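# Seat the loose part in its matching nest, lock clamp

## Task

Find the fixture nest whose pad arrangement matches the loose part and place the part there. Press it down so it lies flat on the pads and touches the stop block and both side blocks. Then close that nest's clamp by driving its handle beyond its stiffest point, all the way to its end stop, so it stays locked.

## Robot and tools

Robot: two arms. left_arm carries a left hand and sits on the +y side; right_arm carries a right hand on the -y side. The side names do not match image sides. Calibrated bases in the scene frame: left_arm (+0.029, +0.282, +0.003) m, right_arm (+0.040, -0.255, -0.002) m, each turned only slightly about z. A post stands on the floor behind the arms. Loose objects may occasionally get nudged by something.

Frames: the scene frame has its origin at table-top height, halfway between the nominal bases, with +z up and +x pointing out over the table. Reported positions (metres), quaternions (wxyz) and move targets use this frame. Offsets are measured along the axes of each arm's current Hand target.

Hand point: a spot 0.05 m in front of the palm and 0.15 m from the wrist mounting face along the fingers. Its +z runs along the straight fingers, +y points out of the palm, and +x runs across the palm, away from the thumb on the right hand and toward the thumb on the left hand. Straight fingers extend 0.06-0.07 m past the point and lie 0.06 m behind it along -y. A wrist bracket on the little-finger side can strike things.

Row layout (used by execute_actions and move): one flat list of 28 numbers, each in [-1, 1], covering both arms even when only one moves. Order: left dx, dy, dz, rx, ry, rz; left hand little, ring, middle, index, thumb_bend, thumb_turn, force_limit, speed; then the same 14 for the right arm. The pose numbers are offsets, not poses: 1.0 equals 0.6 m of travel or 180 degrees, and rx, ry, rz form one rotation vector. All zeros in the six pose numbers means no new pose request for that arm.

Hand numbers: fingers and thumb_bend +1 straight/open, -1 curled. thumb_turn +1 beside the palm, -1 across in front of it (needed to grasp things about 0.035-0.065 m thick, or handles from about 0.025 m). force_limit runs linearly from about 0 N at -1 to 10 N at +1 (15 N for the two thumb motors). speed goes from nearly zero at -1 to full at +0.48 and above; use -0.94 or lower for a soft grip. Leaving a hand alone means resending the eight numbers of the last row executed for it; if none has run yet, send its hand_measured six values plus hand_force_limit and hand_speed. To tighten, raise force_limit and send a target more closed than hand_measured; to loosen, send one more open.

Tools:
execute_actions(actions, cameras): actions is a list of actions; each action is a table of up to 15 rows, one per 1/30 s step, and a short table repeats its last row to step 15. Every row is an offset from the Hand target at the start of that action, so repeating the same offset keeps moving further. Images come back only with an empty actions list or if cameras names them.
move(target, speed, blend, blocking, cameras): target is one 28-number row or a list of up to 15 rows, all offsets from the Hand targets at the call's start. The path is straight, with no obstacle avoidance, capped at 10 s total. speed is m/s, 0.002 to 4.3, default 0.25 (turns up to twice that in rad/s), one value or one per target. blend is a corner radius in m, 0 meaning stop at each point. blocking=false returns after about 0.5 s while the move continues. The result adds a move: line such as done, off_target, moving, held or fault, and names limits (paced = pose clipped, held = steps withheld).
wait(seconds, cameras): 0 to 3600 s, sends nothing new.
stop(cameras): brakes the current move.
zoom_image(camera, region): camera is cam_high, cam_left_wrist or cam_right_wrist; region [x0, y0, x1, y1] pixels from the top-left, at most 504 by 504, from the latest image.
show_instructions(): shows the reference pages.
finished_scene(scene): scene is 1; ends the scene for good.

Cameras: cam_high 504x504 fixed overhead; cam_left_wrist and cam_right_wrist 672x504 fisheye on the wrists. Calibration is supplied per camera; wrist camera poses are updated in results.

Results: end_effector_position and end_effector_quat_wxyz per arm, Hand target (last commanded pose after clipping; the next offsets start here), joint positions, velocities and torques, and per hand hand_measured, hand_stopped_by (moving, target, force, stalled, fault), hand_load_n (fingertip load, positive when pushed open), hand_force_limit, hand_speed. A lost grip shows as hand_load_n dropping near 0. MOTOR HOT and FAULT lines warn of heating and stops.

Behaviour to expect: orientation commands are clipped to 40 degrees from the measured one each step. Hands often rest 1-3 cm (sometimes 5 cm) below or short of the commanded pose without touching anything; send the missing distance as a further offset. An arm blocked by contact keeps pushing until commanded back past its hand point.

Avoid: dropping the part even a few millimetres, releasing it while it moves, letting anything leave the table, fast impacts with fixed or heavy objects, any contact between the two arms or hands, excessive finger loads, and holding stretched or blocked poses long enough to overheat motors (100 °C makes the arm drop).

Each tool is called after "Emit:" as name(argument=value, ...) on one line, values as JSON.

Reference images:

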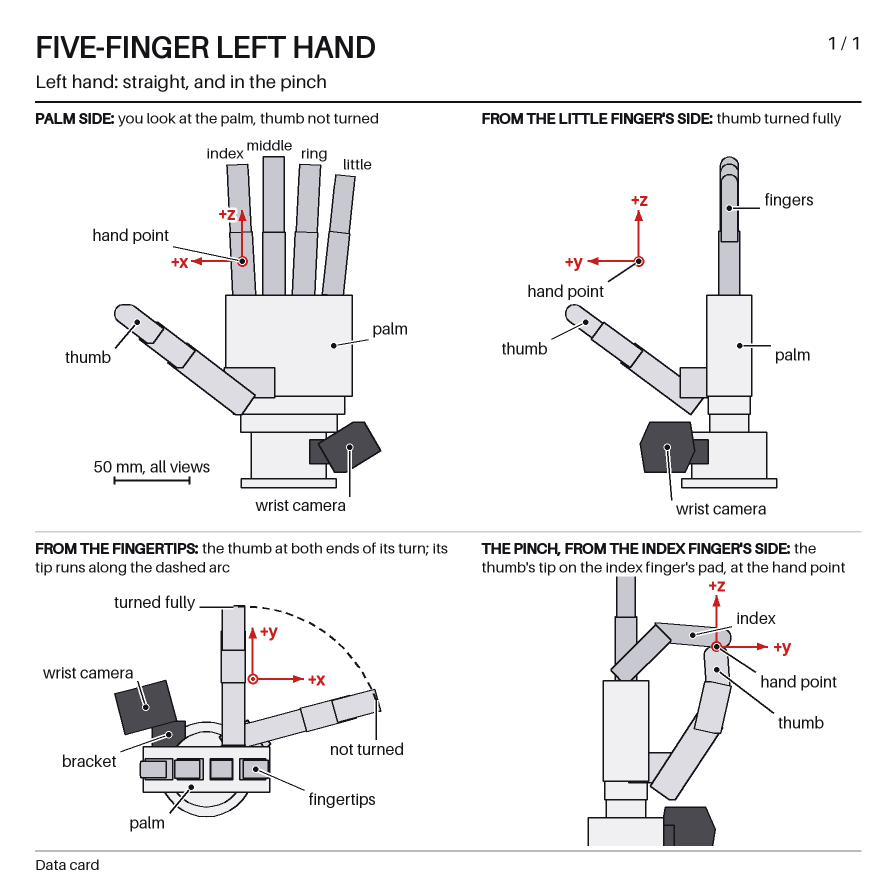

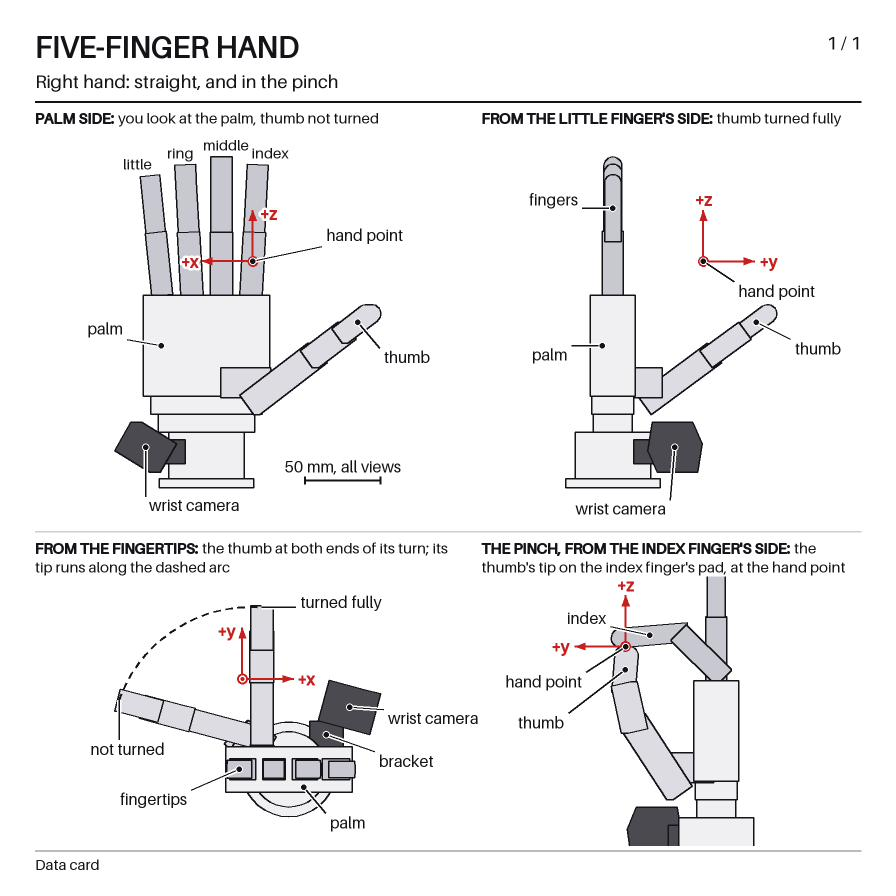

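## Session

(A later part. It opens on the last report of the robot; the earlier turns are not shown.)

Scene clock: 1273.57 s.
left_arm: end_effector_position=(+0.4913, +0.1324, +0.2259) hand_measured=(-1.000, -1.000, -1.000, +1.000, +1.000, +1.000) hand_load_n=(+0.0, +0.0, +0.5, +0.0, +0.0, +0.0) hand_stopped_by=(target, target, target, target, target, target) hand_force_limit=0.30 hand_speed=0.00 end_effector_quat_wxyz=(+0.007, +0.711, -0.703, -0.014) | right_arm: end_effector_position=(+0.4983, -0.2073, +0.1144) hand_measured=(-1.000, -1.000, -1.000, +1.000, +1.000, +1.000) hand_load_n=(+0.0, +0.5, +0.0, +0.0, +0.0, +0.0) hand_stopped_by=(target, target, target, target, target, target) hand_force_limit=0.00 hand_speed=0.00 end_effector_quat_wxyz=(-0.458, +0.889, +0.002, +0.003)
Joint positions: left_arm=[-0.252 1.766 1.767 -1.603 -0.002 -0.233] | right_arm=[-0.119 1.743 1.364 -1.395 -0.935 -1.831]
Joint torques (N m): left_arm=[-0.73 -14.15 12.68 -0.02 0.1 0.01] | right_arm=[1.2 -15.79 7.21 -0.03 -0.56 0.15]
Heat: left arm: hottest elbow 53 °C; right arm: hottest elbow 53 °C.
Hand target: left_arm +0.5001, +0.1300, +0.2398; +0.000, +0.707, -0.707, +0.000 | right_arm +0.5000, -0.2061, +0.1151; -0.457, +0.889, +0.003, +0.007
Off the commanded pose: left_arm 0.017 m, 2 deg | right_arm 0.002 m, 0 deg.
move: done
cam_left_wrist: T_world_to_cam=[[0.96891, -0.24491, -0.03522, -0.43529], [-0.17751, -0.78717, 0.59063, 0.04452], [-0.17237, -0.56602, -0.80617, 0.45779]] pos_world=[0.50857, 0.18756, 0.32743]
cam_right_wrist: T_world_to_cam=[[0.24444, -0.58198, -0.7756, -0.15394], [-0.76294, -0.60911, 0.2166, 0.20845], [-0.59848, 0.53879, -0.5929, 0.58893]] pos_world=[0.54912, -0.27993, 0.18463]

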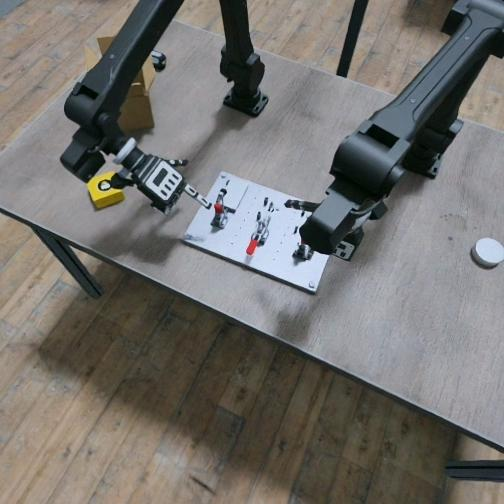

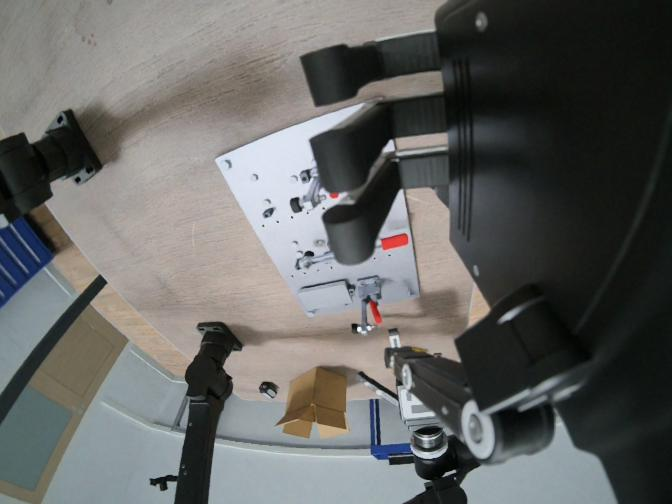

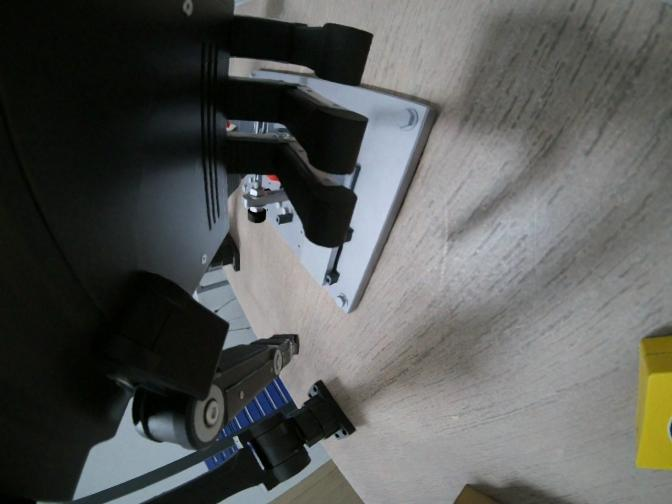

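Emit:
move(target=[0,0,0,0,0,0,-1,-1,-1,1,1,1,0.3,0,-0.0203,0.0053,0.0335,0,0,0,-1,-1,-1,1,1,1,0,0], speed=0.05, cameras=["cam_left_wrist","cam_high"])

Emit:
zoom_image(camera="cam_left_wrist", region=[340, 280, 420, 350])

Emit:
zoom_image(camera="cam_high", region=[190, 170, 250, 230])

Scene clock: 1295.60 s.
left_arm: end_effector_position=(+0.4913, +0.1324, +0.2259) hand_measured=(-1.000, -1.000, -1.000, +1.000, +1.000, +1.000) hand_load_n=(+0.0, +0.0, +0.0, +0.0, +0.0, +0.0) hand_stopped_by=(target, target, target, target, target, target) hand_force_limit=0.30 hand_speed=0.00 end_effector_quat_wxyz=(+0.007, +0.711, -0.703, -0.014) | right_arm: end_effector_position=(+0.4881, -0.1981, +0.0946) hand_measured=(-1.000, -1.000, -1.000, +1.000, +1.000, +1.000) hand_load_n=(+0.0, +0.0, +0.0, +0.0, +0.0, +0.0) hand_stopped_by=(target, target, target, target, target, target) hand_force_limit=0.00 hand_speed=0.00 end_effector_quat_wxyz=(-0.458, +0.889, -0.005, +0.001)
Joint positions: left_arm=[-0.252 1.766 1.767 -1.603 -0.002 -0.233] | right_arm=[-0.105 1.733 1.293 -1.31 -0.939 -1.788]
Joint torques (N m): left_arm=[-0.38 -13.92 12.64 -0.13 0.12 0] | right_arm=[3.02 -17.67 6.71 0.25 -0.64 0.17]
Heat: left arm: hottest elbow 54 °C; right arm: hottest elbow 53 °C.
Hand target: left_arm +0.5001, +0.1300, +0.2398; +0.000, +0.707, -0.707, +0.000 | right_arm +0.4881, -0.1917, +0.1007; -0.457, +0.889, +0.003, +0.007
Off the commanded pose: left_arm 0.017 m, 2 deg | right_arm 0.009 m, 1 deg.
move: done
cam_left_wrist: T_world_to_cam=[[0.96891, -0.24491, -0.03522, -0.43529], [-0.17751, -0.78717, 0.59063, 0.04452], [-0.17237, -0.56602, -0.80617, 0.45779]] pos_world=[0.50857, 0.18756, 0.32743]
Images, in order (width x height): cam_high 504x504, cam_left_wrist 672x504.

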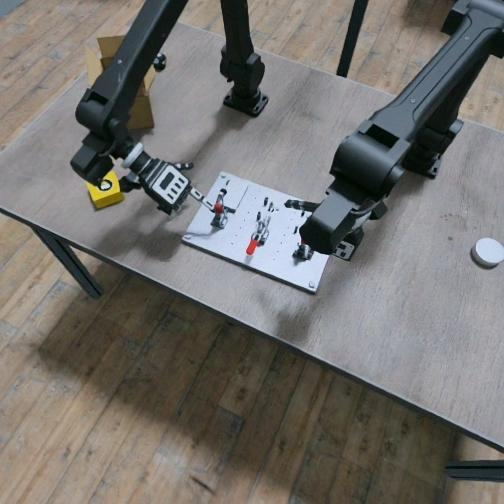

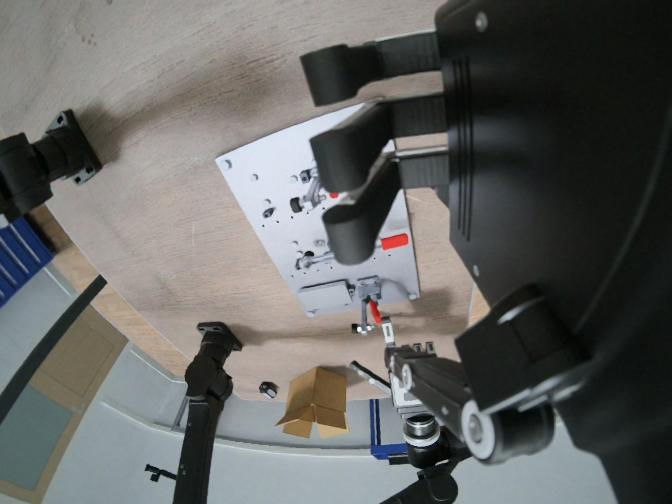

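Scaled by 6.300 from the camera's image (finer frame: 960x720).

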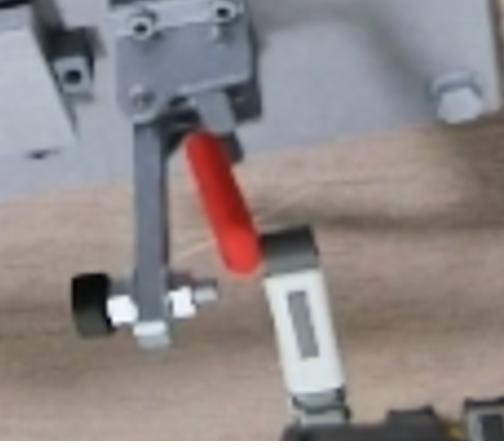

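Scaled by 8.400 from the camera's image (finer frame: 720x720).

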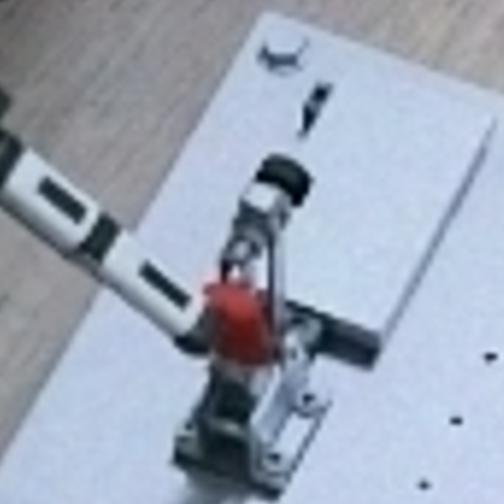

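Emit:
wait(seconds=0.2, cameras=["cam_left_wrist","cam_high"])

Emit:
zoom_image(camera="cam_left_wrist", region=[300, 230, 460, 370])

Scene clock: 1322.83 s.
left_arm: end_effector_position=(+0.4913, +0.1324, +0.2259) hand_measured=(-1.000, -1.000, -1.000, +1.000, +1.000, +1.000) hand_load_n=(+0.0, +0.0, +0.0, +0.0, +0.0, +0.5) hand_stopped_by=(target, target, target, target, target, target) hand_force_limit=0.30 hand_speed=0.00 end_effector_quat_wxyz=(+0.007, +0.711, -0.703, -0.014) | right_arm: end_effector_position=(+0.4881, -0.1980, +0.0946) hand_measured=(-1.000, -1.000, -1.000, +1.000, +1.000, +1.000) hand_load_n=(+0.0, +0.0, +0.0, -0.5, +0.0, +0.0) hand_stopped_by=(target, target, target, target, target, target) hand_force_limit=0.00 hand_speed=0.00 end_effector_quat_wxyz=(-0.458, +0.889, -0.005, +0.001)
Joint positions: left_arm=[-0.252 1.766 1.767 -1.603 -0.002 -0.233] | right_arm=[-0.105 1.733 1.293 -1.31 -0.939 -1.788]
Joint torques (N m): left_arm=[-0.56 -14.39 12.75 -0.02 0.1 -0.03] | right_arm=[2.14 -17.32 6.84 0.05 -0.55 0.19]
Heat: left arm: hottest elbow 54 °C; right arm: hottest elbow 51 °C.
Hand target: left_arm +0.5001, +0.1300, +0.2398; +0.000, +0.707, -0.707, +0.000 | right_arm +0.4881, -0.1917, +0.1007; -0.457, +0.889, +0.003, +0.007
Off the commanded pose: left_arm 0.017 m, 2 deg | right_arm 0.009 m, 1 deg.
wait: 0.20 s; at rest from the start
cam_left_wrist: T_world_to_cam=[[0.96891, -0.24491, -0.03522, -0.43529], [-0.17751, -0.78717, 0.59063, 0.04452], [-0.17237, -0.56602, -0.80617, 0.45779]] pos_world=[0.50857, 0.18756, 0.32743]
Images, in order (width x height): cam_high 504x504, cam_left_wrist 672x504.

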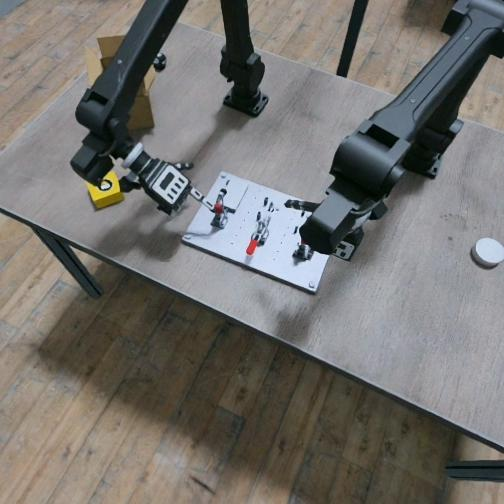

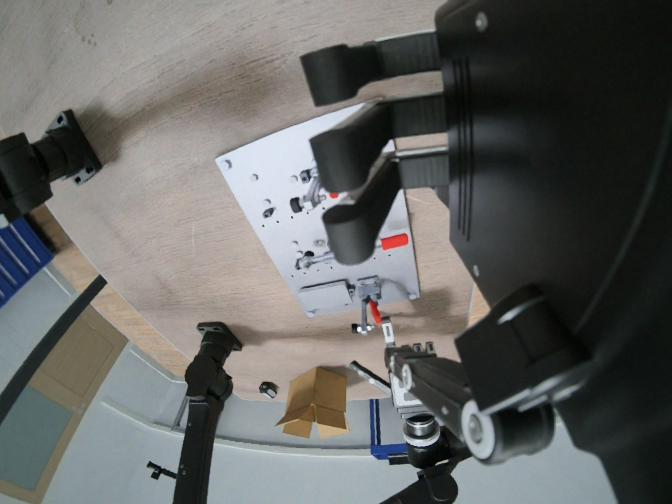

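Scaled by 3.150 from the camera's image (finer frame: 960x720).

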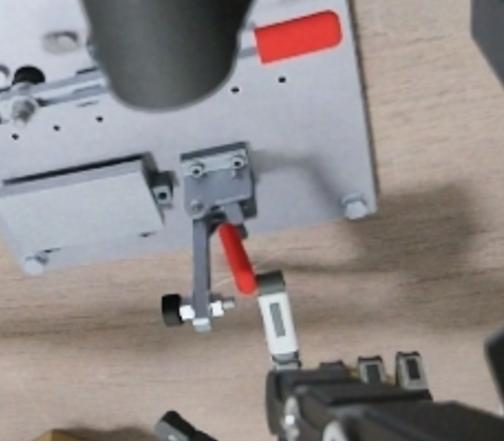

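Emit:
move(target=[0,0,0,0,0,0,-1,-1,-1,1,1,1,0.3,0,0.00035,-0.0267,-0.0027,0,0,0,-1,-1,-1,1,1,1,0.3,0], speed=0.05, cameras=["cam_left_wrist"])

Emit:
zoom_image(camera="cam_left_wrist", region=[340, 270, 420, 350])

Scene clock: 1331.30 s.
left_arm: end_effector_position=(+0.4913, +0.1324, +0.2259) hand_measured=(-1.000, -1.000, -1.000, +1.000, +1.000, +1.000) hand_load_n=(+0.0, +0.0, +0.0, +0.0, +0.0, +0.5) hand_stopped_by=(target, target, target, target, target, target) hand_force_limit=0.30 hand_speed=0.00 end_effector_quat_wxyz=(+0.007, +0.711, -0.703, -0.014) | right_arm: end_effector_position=(+0.4860, -0.1887, +0.1052) hand_measured=(-1.000, -1.000, -1.000, +1.000, +1.000, +1.000) hand_load_n=(+0.0, +0.0, +0.0, +0.0, +0.0, +0.0) hand_stopped_by=(target, target, target, target, target, target) hand_force_limit=0.30 hand_speed=0.00 end_effector_quat_wxyz=(-0.457, +0.889, -0.004, +0.001)
Joint positions: left_arm=[-0.252 1.766 1.767 -1.603 -0.002 -0.233] | right_arm=[-0.085 1.709 1.293 -1.309 -0.941 -1.759]
Joint torques (N m): left_arm=[-0.79 -14.21 12.67 -0.03 0.11 0.01] | right_arm=[2.43 -16.38 7.5 -0.29 -0.63 0.24]
Heat: left arm: hottest elbow 54 °C; right arm: hottest elbow 51 °C.
Hand target: left_arm +0.5001, +0.1300, +0.2398; +0.000, +0.707, -0.707, +0.000 | right_arm +0.4881, -0.1837, +0.1148; -0.457, +0.889, +0.003, +0.007
Off the commanded pose: left_arm 0.017 m, 2 deg | right_arm 0.011 m, 1 deg.
move: off_target (right_arm)
cam_left_wrist: T_world_to_cam=[[0.96891, -0.24491, -0.03522, -0.43529], [-0.17751, -0.78717, 0.59063, 0.04452], [-0.17237, -0.56602, -0.80617, 0.45779]] pos_world=[0.50857, 0.18756, 0.32743]

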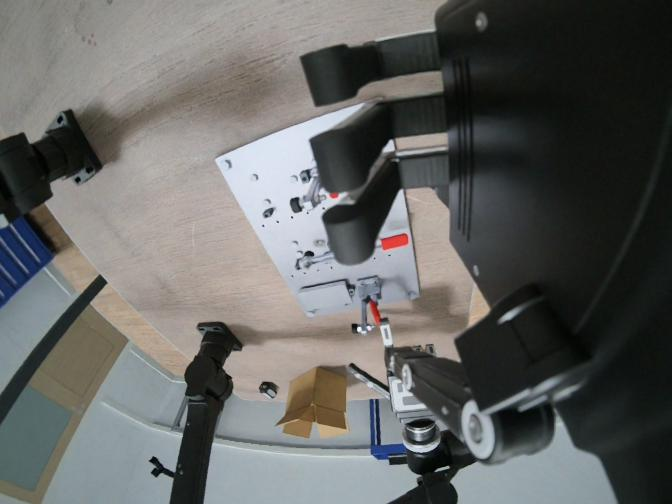

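Scaled by 6.300 from the camera's image (finer frame: 960x720).

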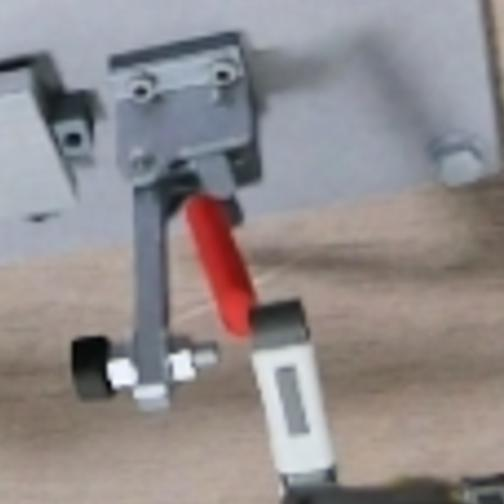

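Emit:
wait(seconds=0.1, cameras=["cam_high","cam_right_wrist"])

Emit:
zoom_image(camera="cam_high", region=[170, 160, 270, 260])

Scene clock: 1342.50 s.
left_arm: end_effector_position=(+0.4913, +0.1324, +0.2259) hand_measured=(-1.000, -1.000, -1.000, +1.000, +1.000, +1.000) hand_load_n=(+0.0, +0.0, +0.0, +0.0, +0.0, +0.0) hand_stopped_by=(target, target, target, target, target, target) hand_force_limit=0.30 hand_speed=0.00 end_effector_quat_wxyz=(+0.007, +0.711, -0.703, -0.014) | right_arm: end_effector_position=(+0.4860, -0.1887, +0.1052) hand_measured=(-1.000, -1.000, -1.000, +1.000, +1.000, +1.000) hand_load_n=(+0.0, +0.0, +0.0, +0.0, +0.0, +0.0) hand_stopped_by=(target, target, target, target, target, target) hand_force_limit=0.30 hand_speed=0.00 end_effector_quat_wxyz=(-0.457, +0.889, -0.004, +0.001)
Joint positions: left_arm=[-0.252 1.766 1.767 -1.603 -0.002 -0.233] | right_arm=[-0.085 1.709 1.293 -1.309 -0.941 -1.759]
Joint torques (N m): left_arm=[-0.26 -14.45 12.75 -0.16 0.08 0] | right_arm=[2.61 -16.5 7.91 -0.36 -0.6 0.14]
Heat: left arm: hottest elbow 54 °C; right arm: hottest elbow 51 °C.
Hand target: left_arm +0.5001, +0.1300, +0.2398; +0.000, +0.707, -0.707, +0.000 | right_arm +0.4881, -0.1837, +0.1148; -0.457, +0.889, +0.003, +0.007
Off the commanded pose: left_arm 0.017 m, 2 deg | right_arm 0.011 m, 1 deg.
wait: 0.10 s; at rest from the start
cam_right_wrist: T_world_to_cam=[[0.23197, -0.58466, -0.77741, -0.14154], [-0.76612, -0.60227, 0.22434, 0.2144], [-0.59937, 0.54354, -0.58763, 0.56682]] pos_world=[0.53683, -0.26172, 0.17495]

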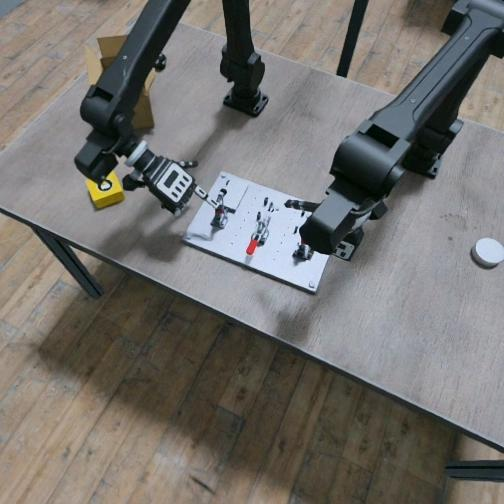

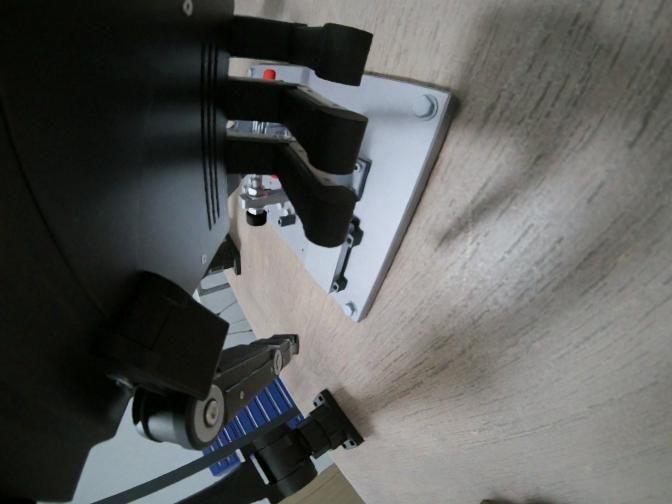

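Scaled by 5.040 from the camera's image (finer frame: 720x720).

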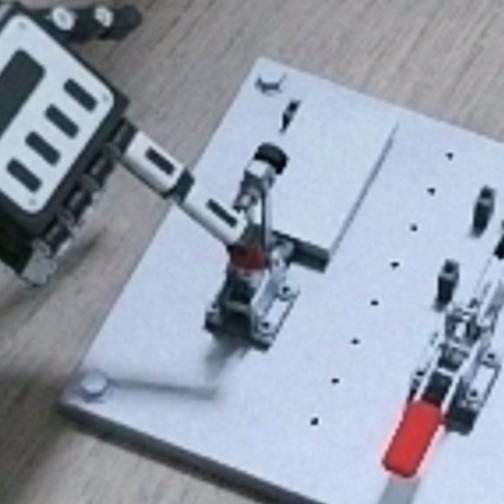

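Emit:
move(target=[0,0,0,0,0,0,-1,-1,-1,1,1,1,0.3,0,0.0003,-0.0135,-0.0097,0,0,0,-1,-1,-1,1,1,1,0.3,0], speed=0.05, cameras=["cam_left_wrist","cam_high"])

Emit:
zoom_image(camera="cam_left_wrist", region=[340, 270, 420, 350])

Emit:
zoom_image(camera="cam_high", region=[190, 180, 250, 240])

Scene clock: 1355.33 s.
left_arm: end_effector_position=(+0.4913, +0.1324, +0.2259) hand_measured=(-1.000, -1.000, -1.000, +1.000, +1.000, +1.000) hand_load_n=(+0.0, +0.0, +0.0, +0.0, +0.0, +0.0) hand_stopped_by=(target, target, target, target, target, target) hand_force_limit=0.30 hand_speed=0.00 end_effector_quat_wxyz=(+0.007, +0.711, -0.703, -0.014) | right_arm: end_effector_position=(+0.4831, -0.1883, +0.1096) hand_measured=(-1.000, -1.000, -1.000, +1.000, +1.000, +1.000) hand_load_n=(+0.0, +0.0, +0.0, +0.0, +0.0, +0.0) hand_stopped_by=(target, target, target, target, target, target) hand_force_limit=0.30 hand_speed=0.00 end_effector_quat_wxyz=(-0.457, +0.889, -0.005, -0.001)
Joint positions: left_arm=[-0.252 1.766 1.767 -1.603 -0.002 -0.233] | right_arm=[-0.085 1.701 1.293 -1.322 -0.941 -1.759]
Joint torques (N m): left_arm=[-0.67 -14.39 12.62 -0.03 0.11 0.02] | right_arm=[3.14 -16.09 9.13 -0.98 -0.6 0.12]
Heat: left arm: hottest elbow 55 °C; right arm: hottest elbow 51 °C.
Hand target: left_arm +0.5001, +0.1300, +0.2398; +0.000, +0.707, -0.707, +0.000 | right_arm +0.4882, -0.1837, +0.1247; -0.457, +0.889, +0.003, +0.007
Off the commanded pose: left_arm 0.017 m, 2 deg | right_arm 0.017 m, 1 deg.
move: off_target (right_arm)
cam_left_wrist: T_world_to_cam=[[0.96891, -0.24491, -0.03522, -0.43529], [-0.17751, -0.78717, 0.59063, 0.04452], [-0.17237, -0.56602, -0.80617, 0.45779]] pos_world=[0.50857, 0.18756, 0.32743]
Images, in order (width x height): cam_high 504x504, cam_left_wrist 672x504.

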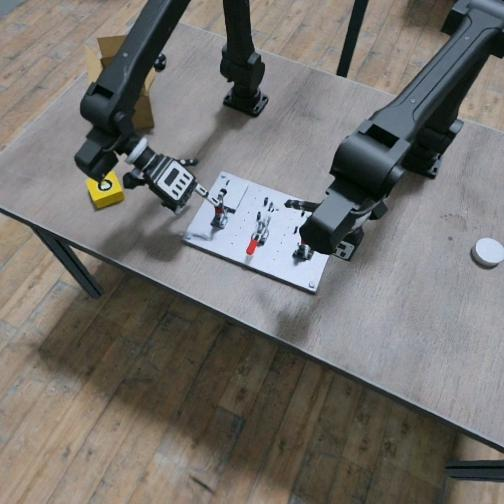

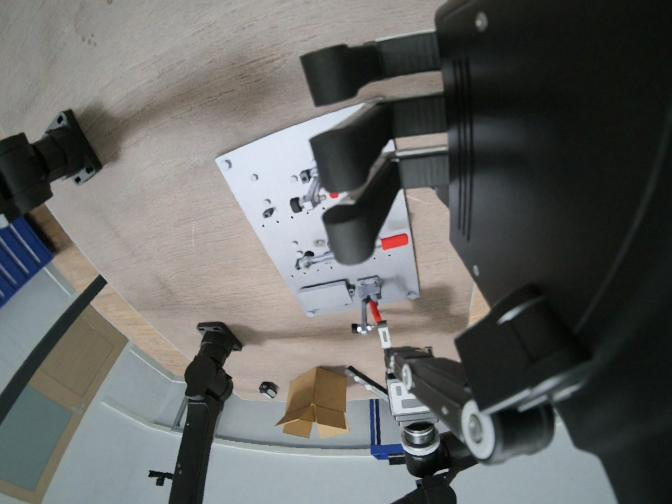

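Scaled by 6.300 from the camera's image (finer frame: 960x720).

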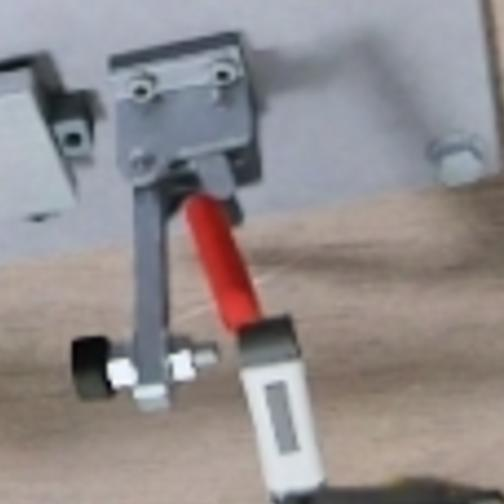

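Scaled by 8.400 from the camera's image (finer frame: 720x720).

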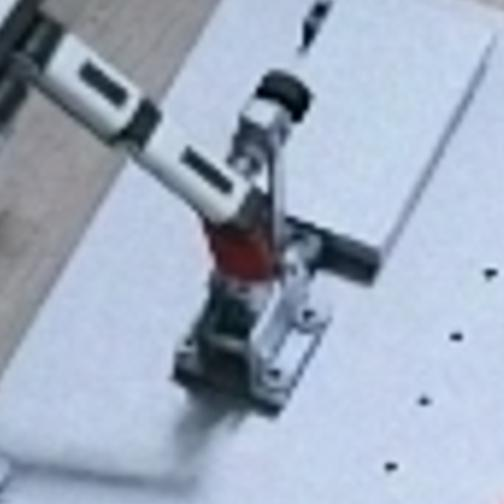

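Emit:
move(target=[0,0,0,0,0,0,-1,-1,-1,1,1,1,0.3,0,-0.0332,-0.0058,-0.0042,0,0,0,-1,-1,-1,1,1,1,0.3,0], speed=0.04, cameras=["cam_left_wrist","cam_high"])

Emit:
zoom_image(camera="cam_left_wrist", region=[340, 270, 420, 350])

Emit:
zoom_image(camera="cam_high", region=[190, 180, 250, 240])

Scene clock: 1367.10 s.
left_arm: end_effector_position=(+0.4913, +0.1324, +0.2259) hand_measured=(-1.000, -1.000, -1.000, +1.000, +1.000, +1.000) hand_load_n=(+0.0, +0.0, +0.0, +0.0, +0.0, +0.0) hand_stopped_by=(target, target, target, target, target, target) hand_force_limit=0.30 hand_speed=0.00 end_effector_quat_wxyz=(+0.007, +0.711, -0.703, -0.014) | right_arm: end_effector_position=(+0.4721, -0.1870, +0.1227) hand_measured=(-1.000, -1.000, -1.000, +1.000, +1.000, +1.000) hand_load_n=(+0.0, +0.0, +0.0, +0.0, -0.5, +0.0) hand_stopped_by=(target, target, target, target, target, target) hand_force_limit=0.30 hand_speed=0.00 end_effector_quat_wxyz=(-0.456, +0.890, +0.000, +0.008)
Joint positions: left_arm=[-0.252 1.766 1.767 -1.603 -0.002 -0.233] | right_arm=[-0.085 1.648 1.265 -1.326 -0.941 -1.759]
Joint torques (N m): left_arm=[-1.14 -14.15 12.71 -0.03 0.09 0.03] | right_arm=[1.38 -15.27 7.38 -0.64 -0.58 0.06]
Heat: left arm: hottest elbow 55 °C; right arm: hottest elbow 51 °C.
Hand target: left_arm +0.5001, +0.1300, +0.2398; +0.000, +0.707, -0.707, +0.000 | right_arm +0.4682, -0.1837, +0.1287; -0.457, +0.889, +0.003, +0.007
Off the commanded pose: left_arm 0.017 m, 2 deg | right_arm 0.008 m, 0 deg.
move: done
cam_left_wrist: T_world_to_cam=[[0.96891, -0.24491, -0.03522, -0.43529], [-0.17751, -0.78717, 0.59063, 0.04452], [-0.17237, -0.56602, -0.80617, 0.45779]] pos_world=[0.50857, 0.18756, 0.32743]
Images, in order (width x height): cam_high 504x504, cam_left_wrist 672x504.

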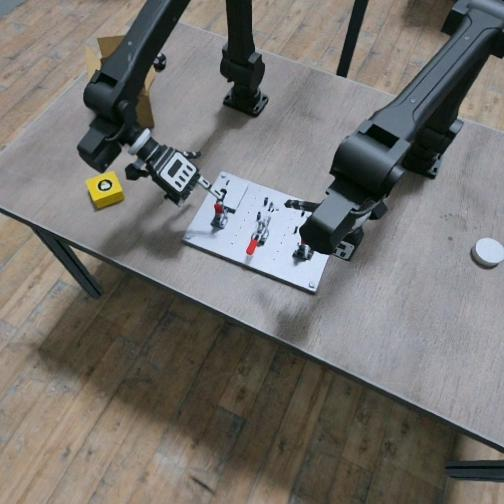

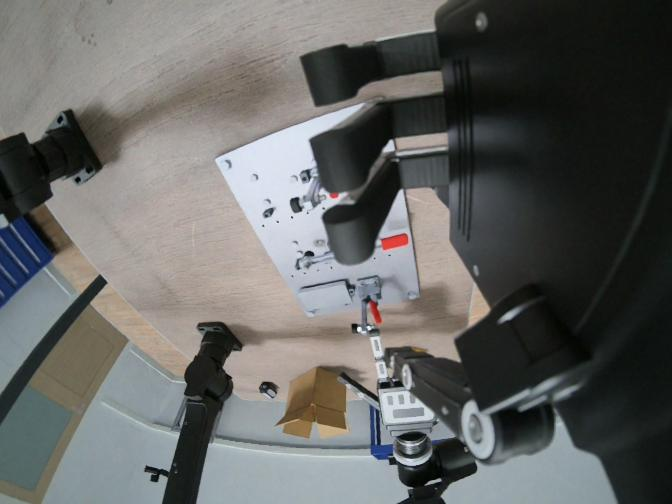

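Scaled by 6.300 from the camera's image (finer frame: 960x720).

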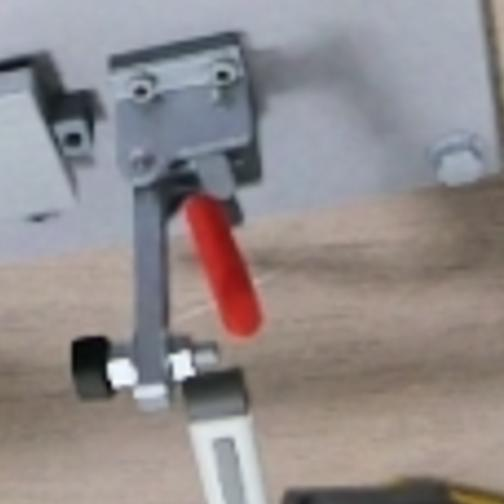

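Scaled by 8.400 from the camera's image (finer frame: 720x720).

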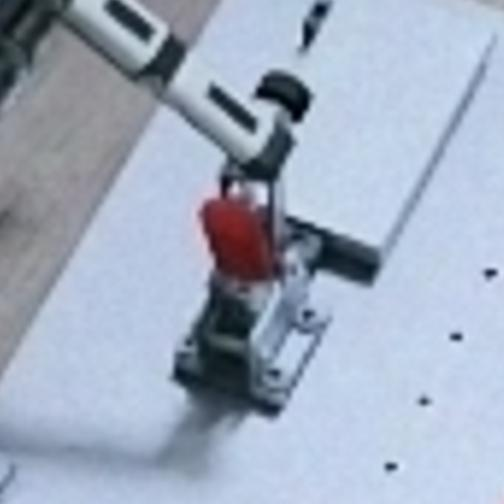

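Emit:
move(target=[0,0,0,0,0,0,-1,-1,-1,1,1,1,0.3,0,0.0196,0.0192,0.0138,0,0,0,-1,-1,-1,1,1,1,0.3,0], speed=0.04, cameras=["cam_left_wrist","cam_high"])

Emit:
zoom_image(camera="cam_left_wrist", region=[340, 270, 420, 350])

Emit:
zoom_image(camera="cam_high", region=[190, 180, 250, 240])

Scene clock: 1379.40 s.
left_arm: end_effector_position=(+0.4913, +0.1324, +0.2259) hand_measured=(-1.000, -1.000, -1.000, +1.000, +1.000, +1.000) hand_load_n=(+0.5, +0.0, +0.0, +0.0, +0.0, +0.0) hand_stopped_by=(target, target, target, target, target, target) hand_force_limit=0.30 hand_speed=0.00 end_effector_quat_wxyz=(+0.007, +0.711, -0.703, -0.014) | right_arm: end_effector_position=(+0.4739, -0.1872, +0.1197) hand_measured=(-1.000, -1.000, -1.000, +1.000, +1.000, +1.000) hand_load_n=(+0.0, +0.0, +0.0, +0.0, +0.0, +0.0) hand_stopped_by=(target, target, target, target, target, target) hand_force_limit=0.30 hand_speed=0.00 end_effector_quat_wxyz=(-0.456, +0.890, +0.000, +0.009)
Joint positions: left_arm=[-0.252 1.766 1.767 -1.603 -0.002 -0.233] | right_arm=[-0.085 1.654 1.265 -1.318 -0.941 -1.759]
Joint torques (N m): left_arm=[-0.32 -14.27 12.66 -0.2 0.1 0.02] | right_arm=[2.32 -12.63 8.24 0.14 -0.59 0.16]
Heat: left arm: hottest elbow 55 °C; right arm: hottest elbow 51 °C.
Hand target: left_arm +0.5001, +0.1300, +0.2398; +0.000, +0.707, -0.707, +0.000 | right_arm +0.4801, -0.1837, +0.1146; -0.457, +0.889, +0.003, +0.007
Off the commanded pose: left_arm 0.017 m, 2 deg | right_arm 0.009 m, 0 deg.
move: done
cam_left_wrist: T_world_to_cam=[[0.96891, -0.24491, -0.03522, -0.43529], [-0.17751, -0.78717, 0.59063, 0.04452], [-0.17237, -0.56602, -0.80617, 0.45779]] pos_world=[0.50857, 0.18756, 0.32743]
Images, in order (width x height): cam_high 504x504, cam_left_wrist 672x504.

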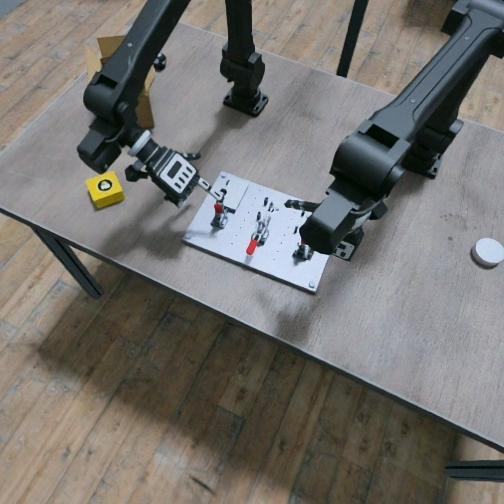

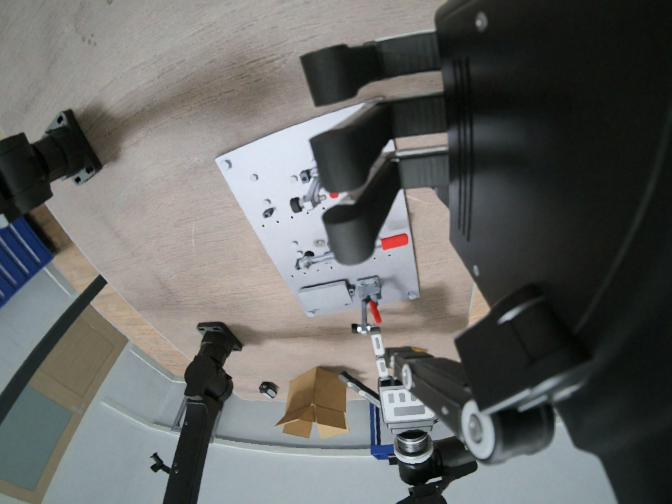

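Scaled by 6.300 from the camera's image (finer frame: 960x720).

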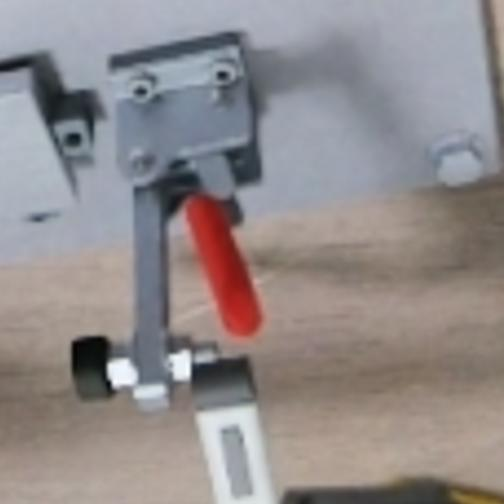

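Scaled by 8.400 from the camera's image (finer frame: 720x720).

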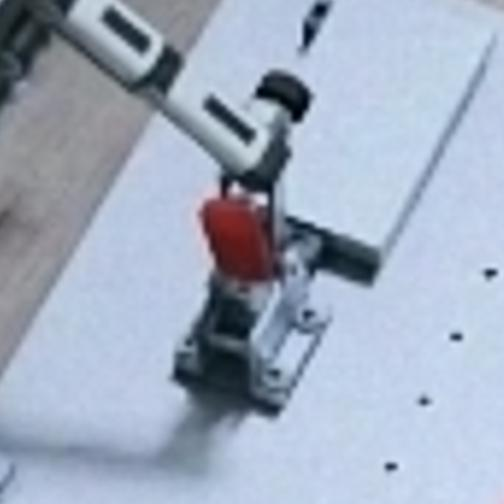

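Emit:
move(target=[0,0,0,0,0,0,-1,-1,-1,1,1,1,0.3,0,0.0065,0.0109,0.0078,0,0,0,-1,-1,-1,1,1,1,0.3,0], speed=0.04, cameras=["cam_left_wrist","cam_high"])

Emit:
zoom_image(camera="cam_left_wrist", region=[340, 270, 420, 350])

Emit:
zoom_image(camera="cam_high", region=[190, 180, 250, 240])

Scene clock: 1384.00 s.
left_arm: end_effector_position=(+0.4913, +0.1324, +0.2259) hand_measured=(-1.000, -1.000, -1.000, +1.000, +1.000, +1.000) hand_load_n=(+0.0, +0.0, +0.0, -0.5, +0.0, +0.0) hand_stopped_by=(target, target, target, target, target, target) hand_force_limit=0.30 hand_speed=0.00 end_effector_quat_wxyz=(+0.007, +0.711, -0.703, -0.014) | right_arm: end_effector_position=(+0.4780, -0.1877, +0.1107) hand_measured=(-1.000, -1.000, -1.000, +1.000, +1.000, +1.000) hand_load_n=(+0.0, +0.0, +0.0, +0.0, +0.0, -0.5) hand_stopped_by=(target, target, target, target, target, target) hand_force_limit=0.30 hand_speed=0.00 end_effector_quat_wxyz=(-0.456, +0.890, +0.000, +0.008)
Joint positions: left_arm=[-0.252 1.766 1.767 -1.603 -0.002 -0.233] | right_arm=[-0.085 1.674 1.265 -1.3 -0.941 -1.759]
Joint torques (N m): left_arm=[-0.56 -14.04 12.66 -0.02 0.1 -0.02] | right_arm=[2.43 -13.04 8.21 0.1 -0.59 0.13]
Heat: left arm: hottest elbow 55 °C; right arm: hottest elbow 51 °C.
Hand target: left_arm +0.5001, +0.1300, +0.2398; +0.000, +0.707, -0.707, +0.000 | right_arm +0.4841, -0.1837, +0.1067; -0.457, +0.889, +0.003, +0.007
Off the commanded pose: left_arm 0.017 m, 2 deg | right_arm 0.008 m, 0 deg.
move: done
cam_left_wrist: T_world_to_cam=[[0.96891, -0.24491, -0.03522, -0.43529], [-0.17751, -0.78717, 0.59063, 0.04452], [-0.17237, -0.56602, -0.80617, 0.45779]] pos_world=[0.50857, 0.18756, 0.32743]
Images, in order (width x height): cam_high 504x504, cam_left_wrist 672x504.

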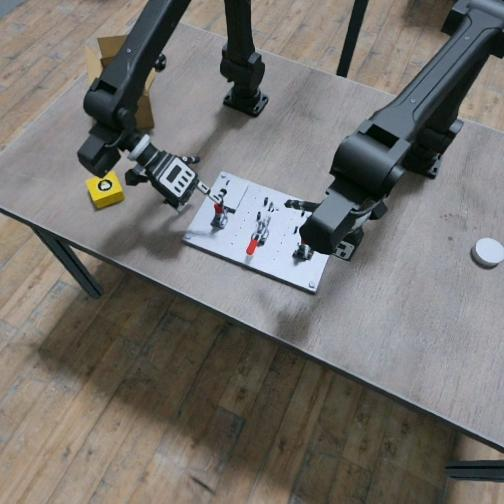

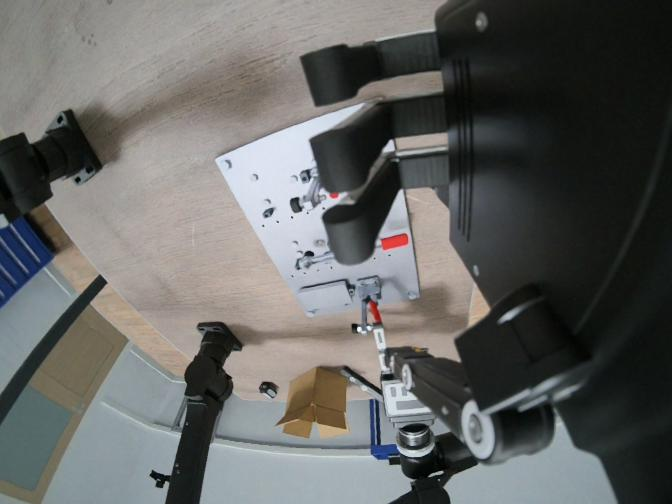

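Scaled by 6.300 from the camera's image (finer frame: 960x720).

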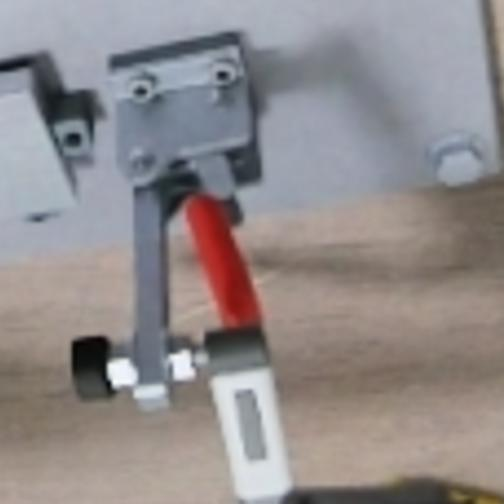

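Scaled by 8.400 from the camera's image (finer frame: 720x720).

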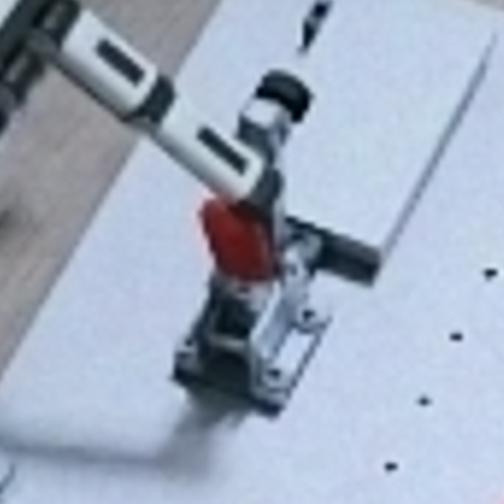

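Emit:
move(target=[0,0,0,0,0,0,-1,-1,-1,1,1,1,0.3,0,0.0048,0.0095,0.0068,0,0,0,-1,-1,-1,1,1,1,0.3,0], speed=0.04, cameras=["cam_left_wrist"])

Emit:
zoom_image(camera="cam_left_wrist", region=[340, 270, 420, 350])

Scene clock: 1396.07 s.
left_arm: end_effector_position=(+0.4913, +0.1324, +0.2259) hand_measured=(-1.000, -1.000, -1.000, +1.000, +1.000, +1.000) hand_load_n=(+0.0, +0.0, +0.0, +0.0, +0.0, +0.0) hand_stopped_by=(target, target, target, target, target, target) hand_force_limit=0.30 hand_speed=0.00 end_effector_quat_wxyz=(+0.007, +0.711, -0.703, -0.014) | right_arm: end_effector_position=(+0.4814, -0.1881, +0.1045) hand_measured=(-1.000, -1.000, -1.000, +1.000, +1.000, +1.000) hand_load_n=(+0.0, +0.0, +0.0, +0.0, +0.0, +0.0) hand_stopped_by=(target, target, target, target, target, target) hand_force_limit=0.30 hand_speed=0.00 end_effector_quat_wxyz=(-0.456, +0.890, +0.000, +0.009)
Joint positions: left_arm=[-0.252 1.766 1.767 -1.603 -0.002 -0.233] | right_arm=[-0.085 1.688 1.265 -1.284 -0.941 -1.759]
Joint torques (N m): left_arm=[-0.62 -14.62 12.63 0.05 0.1 0.02] | right_arm=[2.14 -14.15 7.86 0.38 -0.63 0.17]
Heat: left arm: hottest elbow 55 °C; right arm: hottest elbow 51 °C.
Hand target: left_arm +0.5001, +0.1300, +0.2398; +0.000, +0.707, -0.707, +0.000 | right_arm +0.4871, -0.1837, +0.0997; -0.457, +0.889, +0.003, +0.007
Off the commanded pose: left_arm 0.017 m, 2 deg | right_arm 0.009 m, 0 deg.
move: done
cam_left_wrist: T_world_to_cam=[[0.96891, -0.24491, -0.03522, -0.43529], [-0.17751, -0.78717, 0.59063, 0.04452], [-0.17237, -0.56602, -0.80617, 0.45779]] pos_world=[0.50857, 0.18756, 0.32743]

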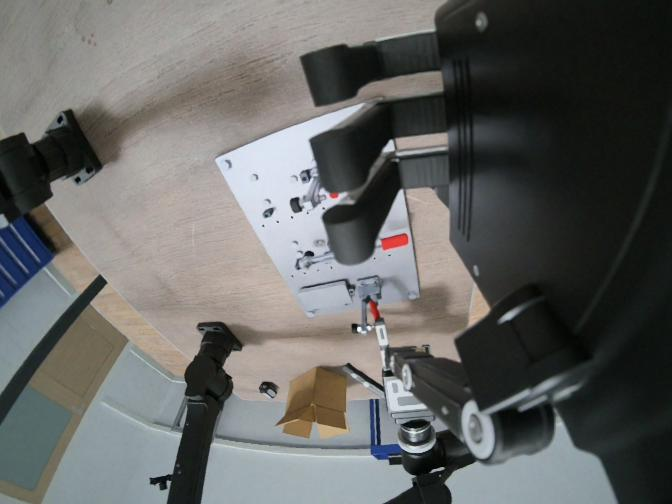

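Scaled by 6.300 from the camera's image (finer frame: 960x720).

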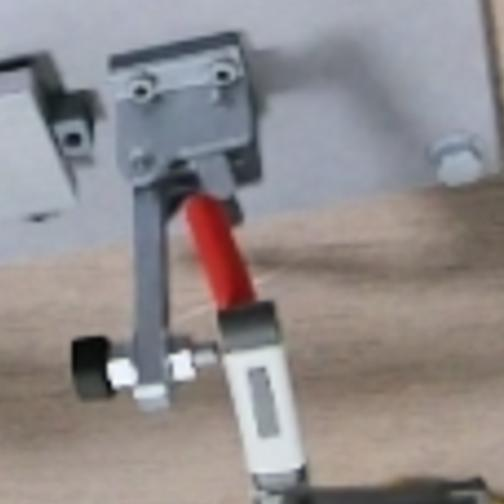

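Emit:
move(target=[0,0,0,0,0,0,-1,-1,-1,1,1,1,0.3,0,-0.0333,-0.0004,-0.0003,0,0,0,-1,-1,-1,1,1,1,0.3,0], speed=0.04, cameras=["cam_left_wrist"])

Emit:
zoom_image(camera="cam_left_wrist", region=[340, 270, 420, 350])

Scene clock: 1401.30 s.
left_arm: end_effector_position=(+0.4913, +0.1324, +0.2259) hand_measured=(-1.000, -1.000, -1.000, +1.000, +1.000, +1.000) hand_load_n=(+0.0, +0.0, +0.0, +0.0, +0.0, +0.0) hand_stopped_by=(target, target, target, target, target, target) hand_force_limit=0.30 hand_speed=0.00 end_effector_quat_wxyz=(+0.007, +0.711, -0.703, -0.014) | right_arm: end_effector_position=(+0.4688, -0.1855, +0.0975) hand_measured=(-1.000, -1.000, -1.000, +1.000, +1.000, +1.000) hand_load_n=(+0.5, +0.0, +0.0, +0.0, -0.5, +0.0) hand_stopped_by=(target, target, target, target, target, target) hand_force_limit=0.30 hand_speed=0.00 end_effector_quat_wxyz=(-0.460, +0.888, -0.003, +0.003)
Joint positions: left_arm=[-0.252 1.766 1.767 -1.603 -0.002 -0.233] | right_arm=[-0.085 1.674 1.222 -1.269 -0.948 -1.759]
Joint torques (N m): left_arm=[-0.26 -14.39 12.7 0.03 0.1 0.03] | right_arm=[1.67 -14.56 6.61 -0.13 -0.35 0.1]
Heat: left arm: hottest elbow 55 °C; right arm: hottest elbow 51 °C.
Hand target: left_arm +0.5001, +0.1300, +0.2398; +0.000, +0.707, -0.707, +0.000 | right_arm +0.4671, -0.1837, +0.0997; -0.457, +0.890, +0.003, +0.007
Off the commanded pose: left_arm 0.017 m, 2 deg | right_arm 0.003 m, 1 deg.
move: done
cam_left_wrist: T_world_to_cam=[[0.96891, -0.24491, -0.03522, -0.43529], [-0.17751, -0.78717, 0.59063, 0.04452], [-0.17237, -0.56602, -0.80617, 0.45779]] pos_world=[0.50857, 0.18756, 0.32743]

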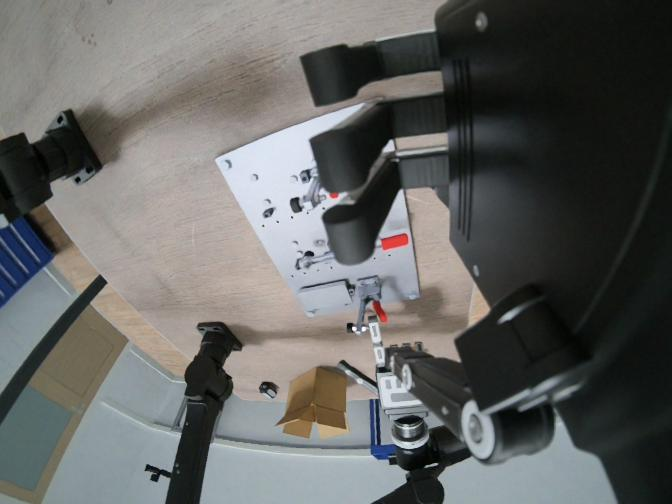

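Scaled by 6.300 from the camera's image (finer frame: 960x720).

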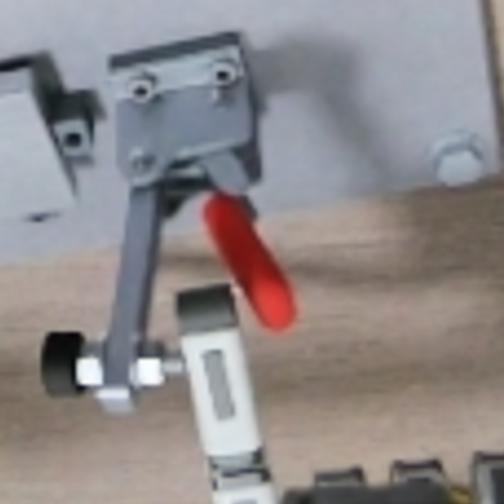

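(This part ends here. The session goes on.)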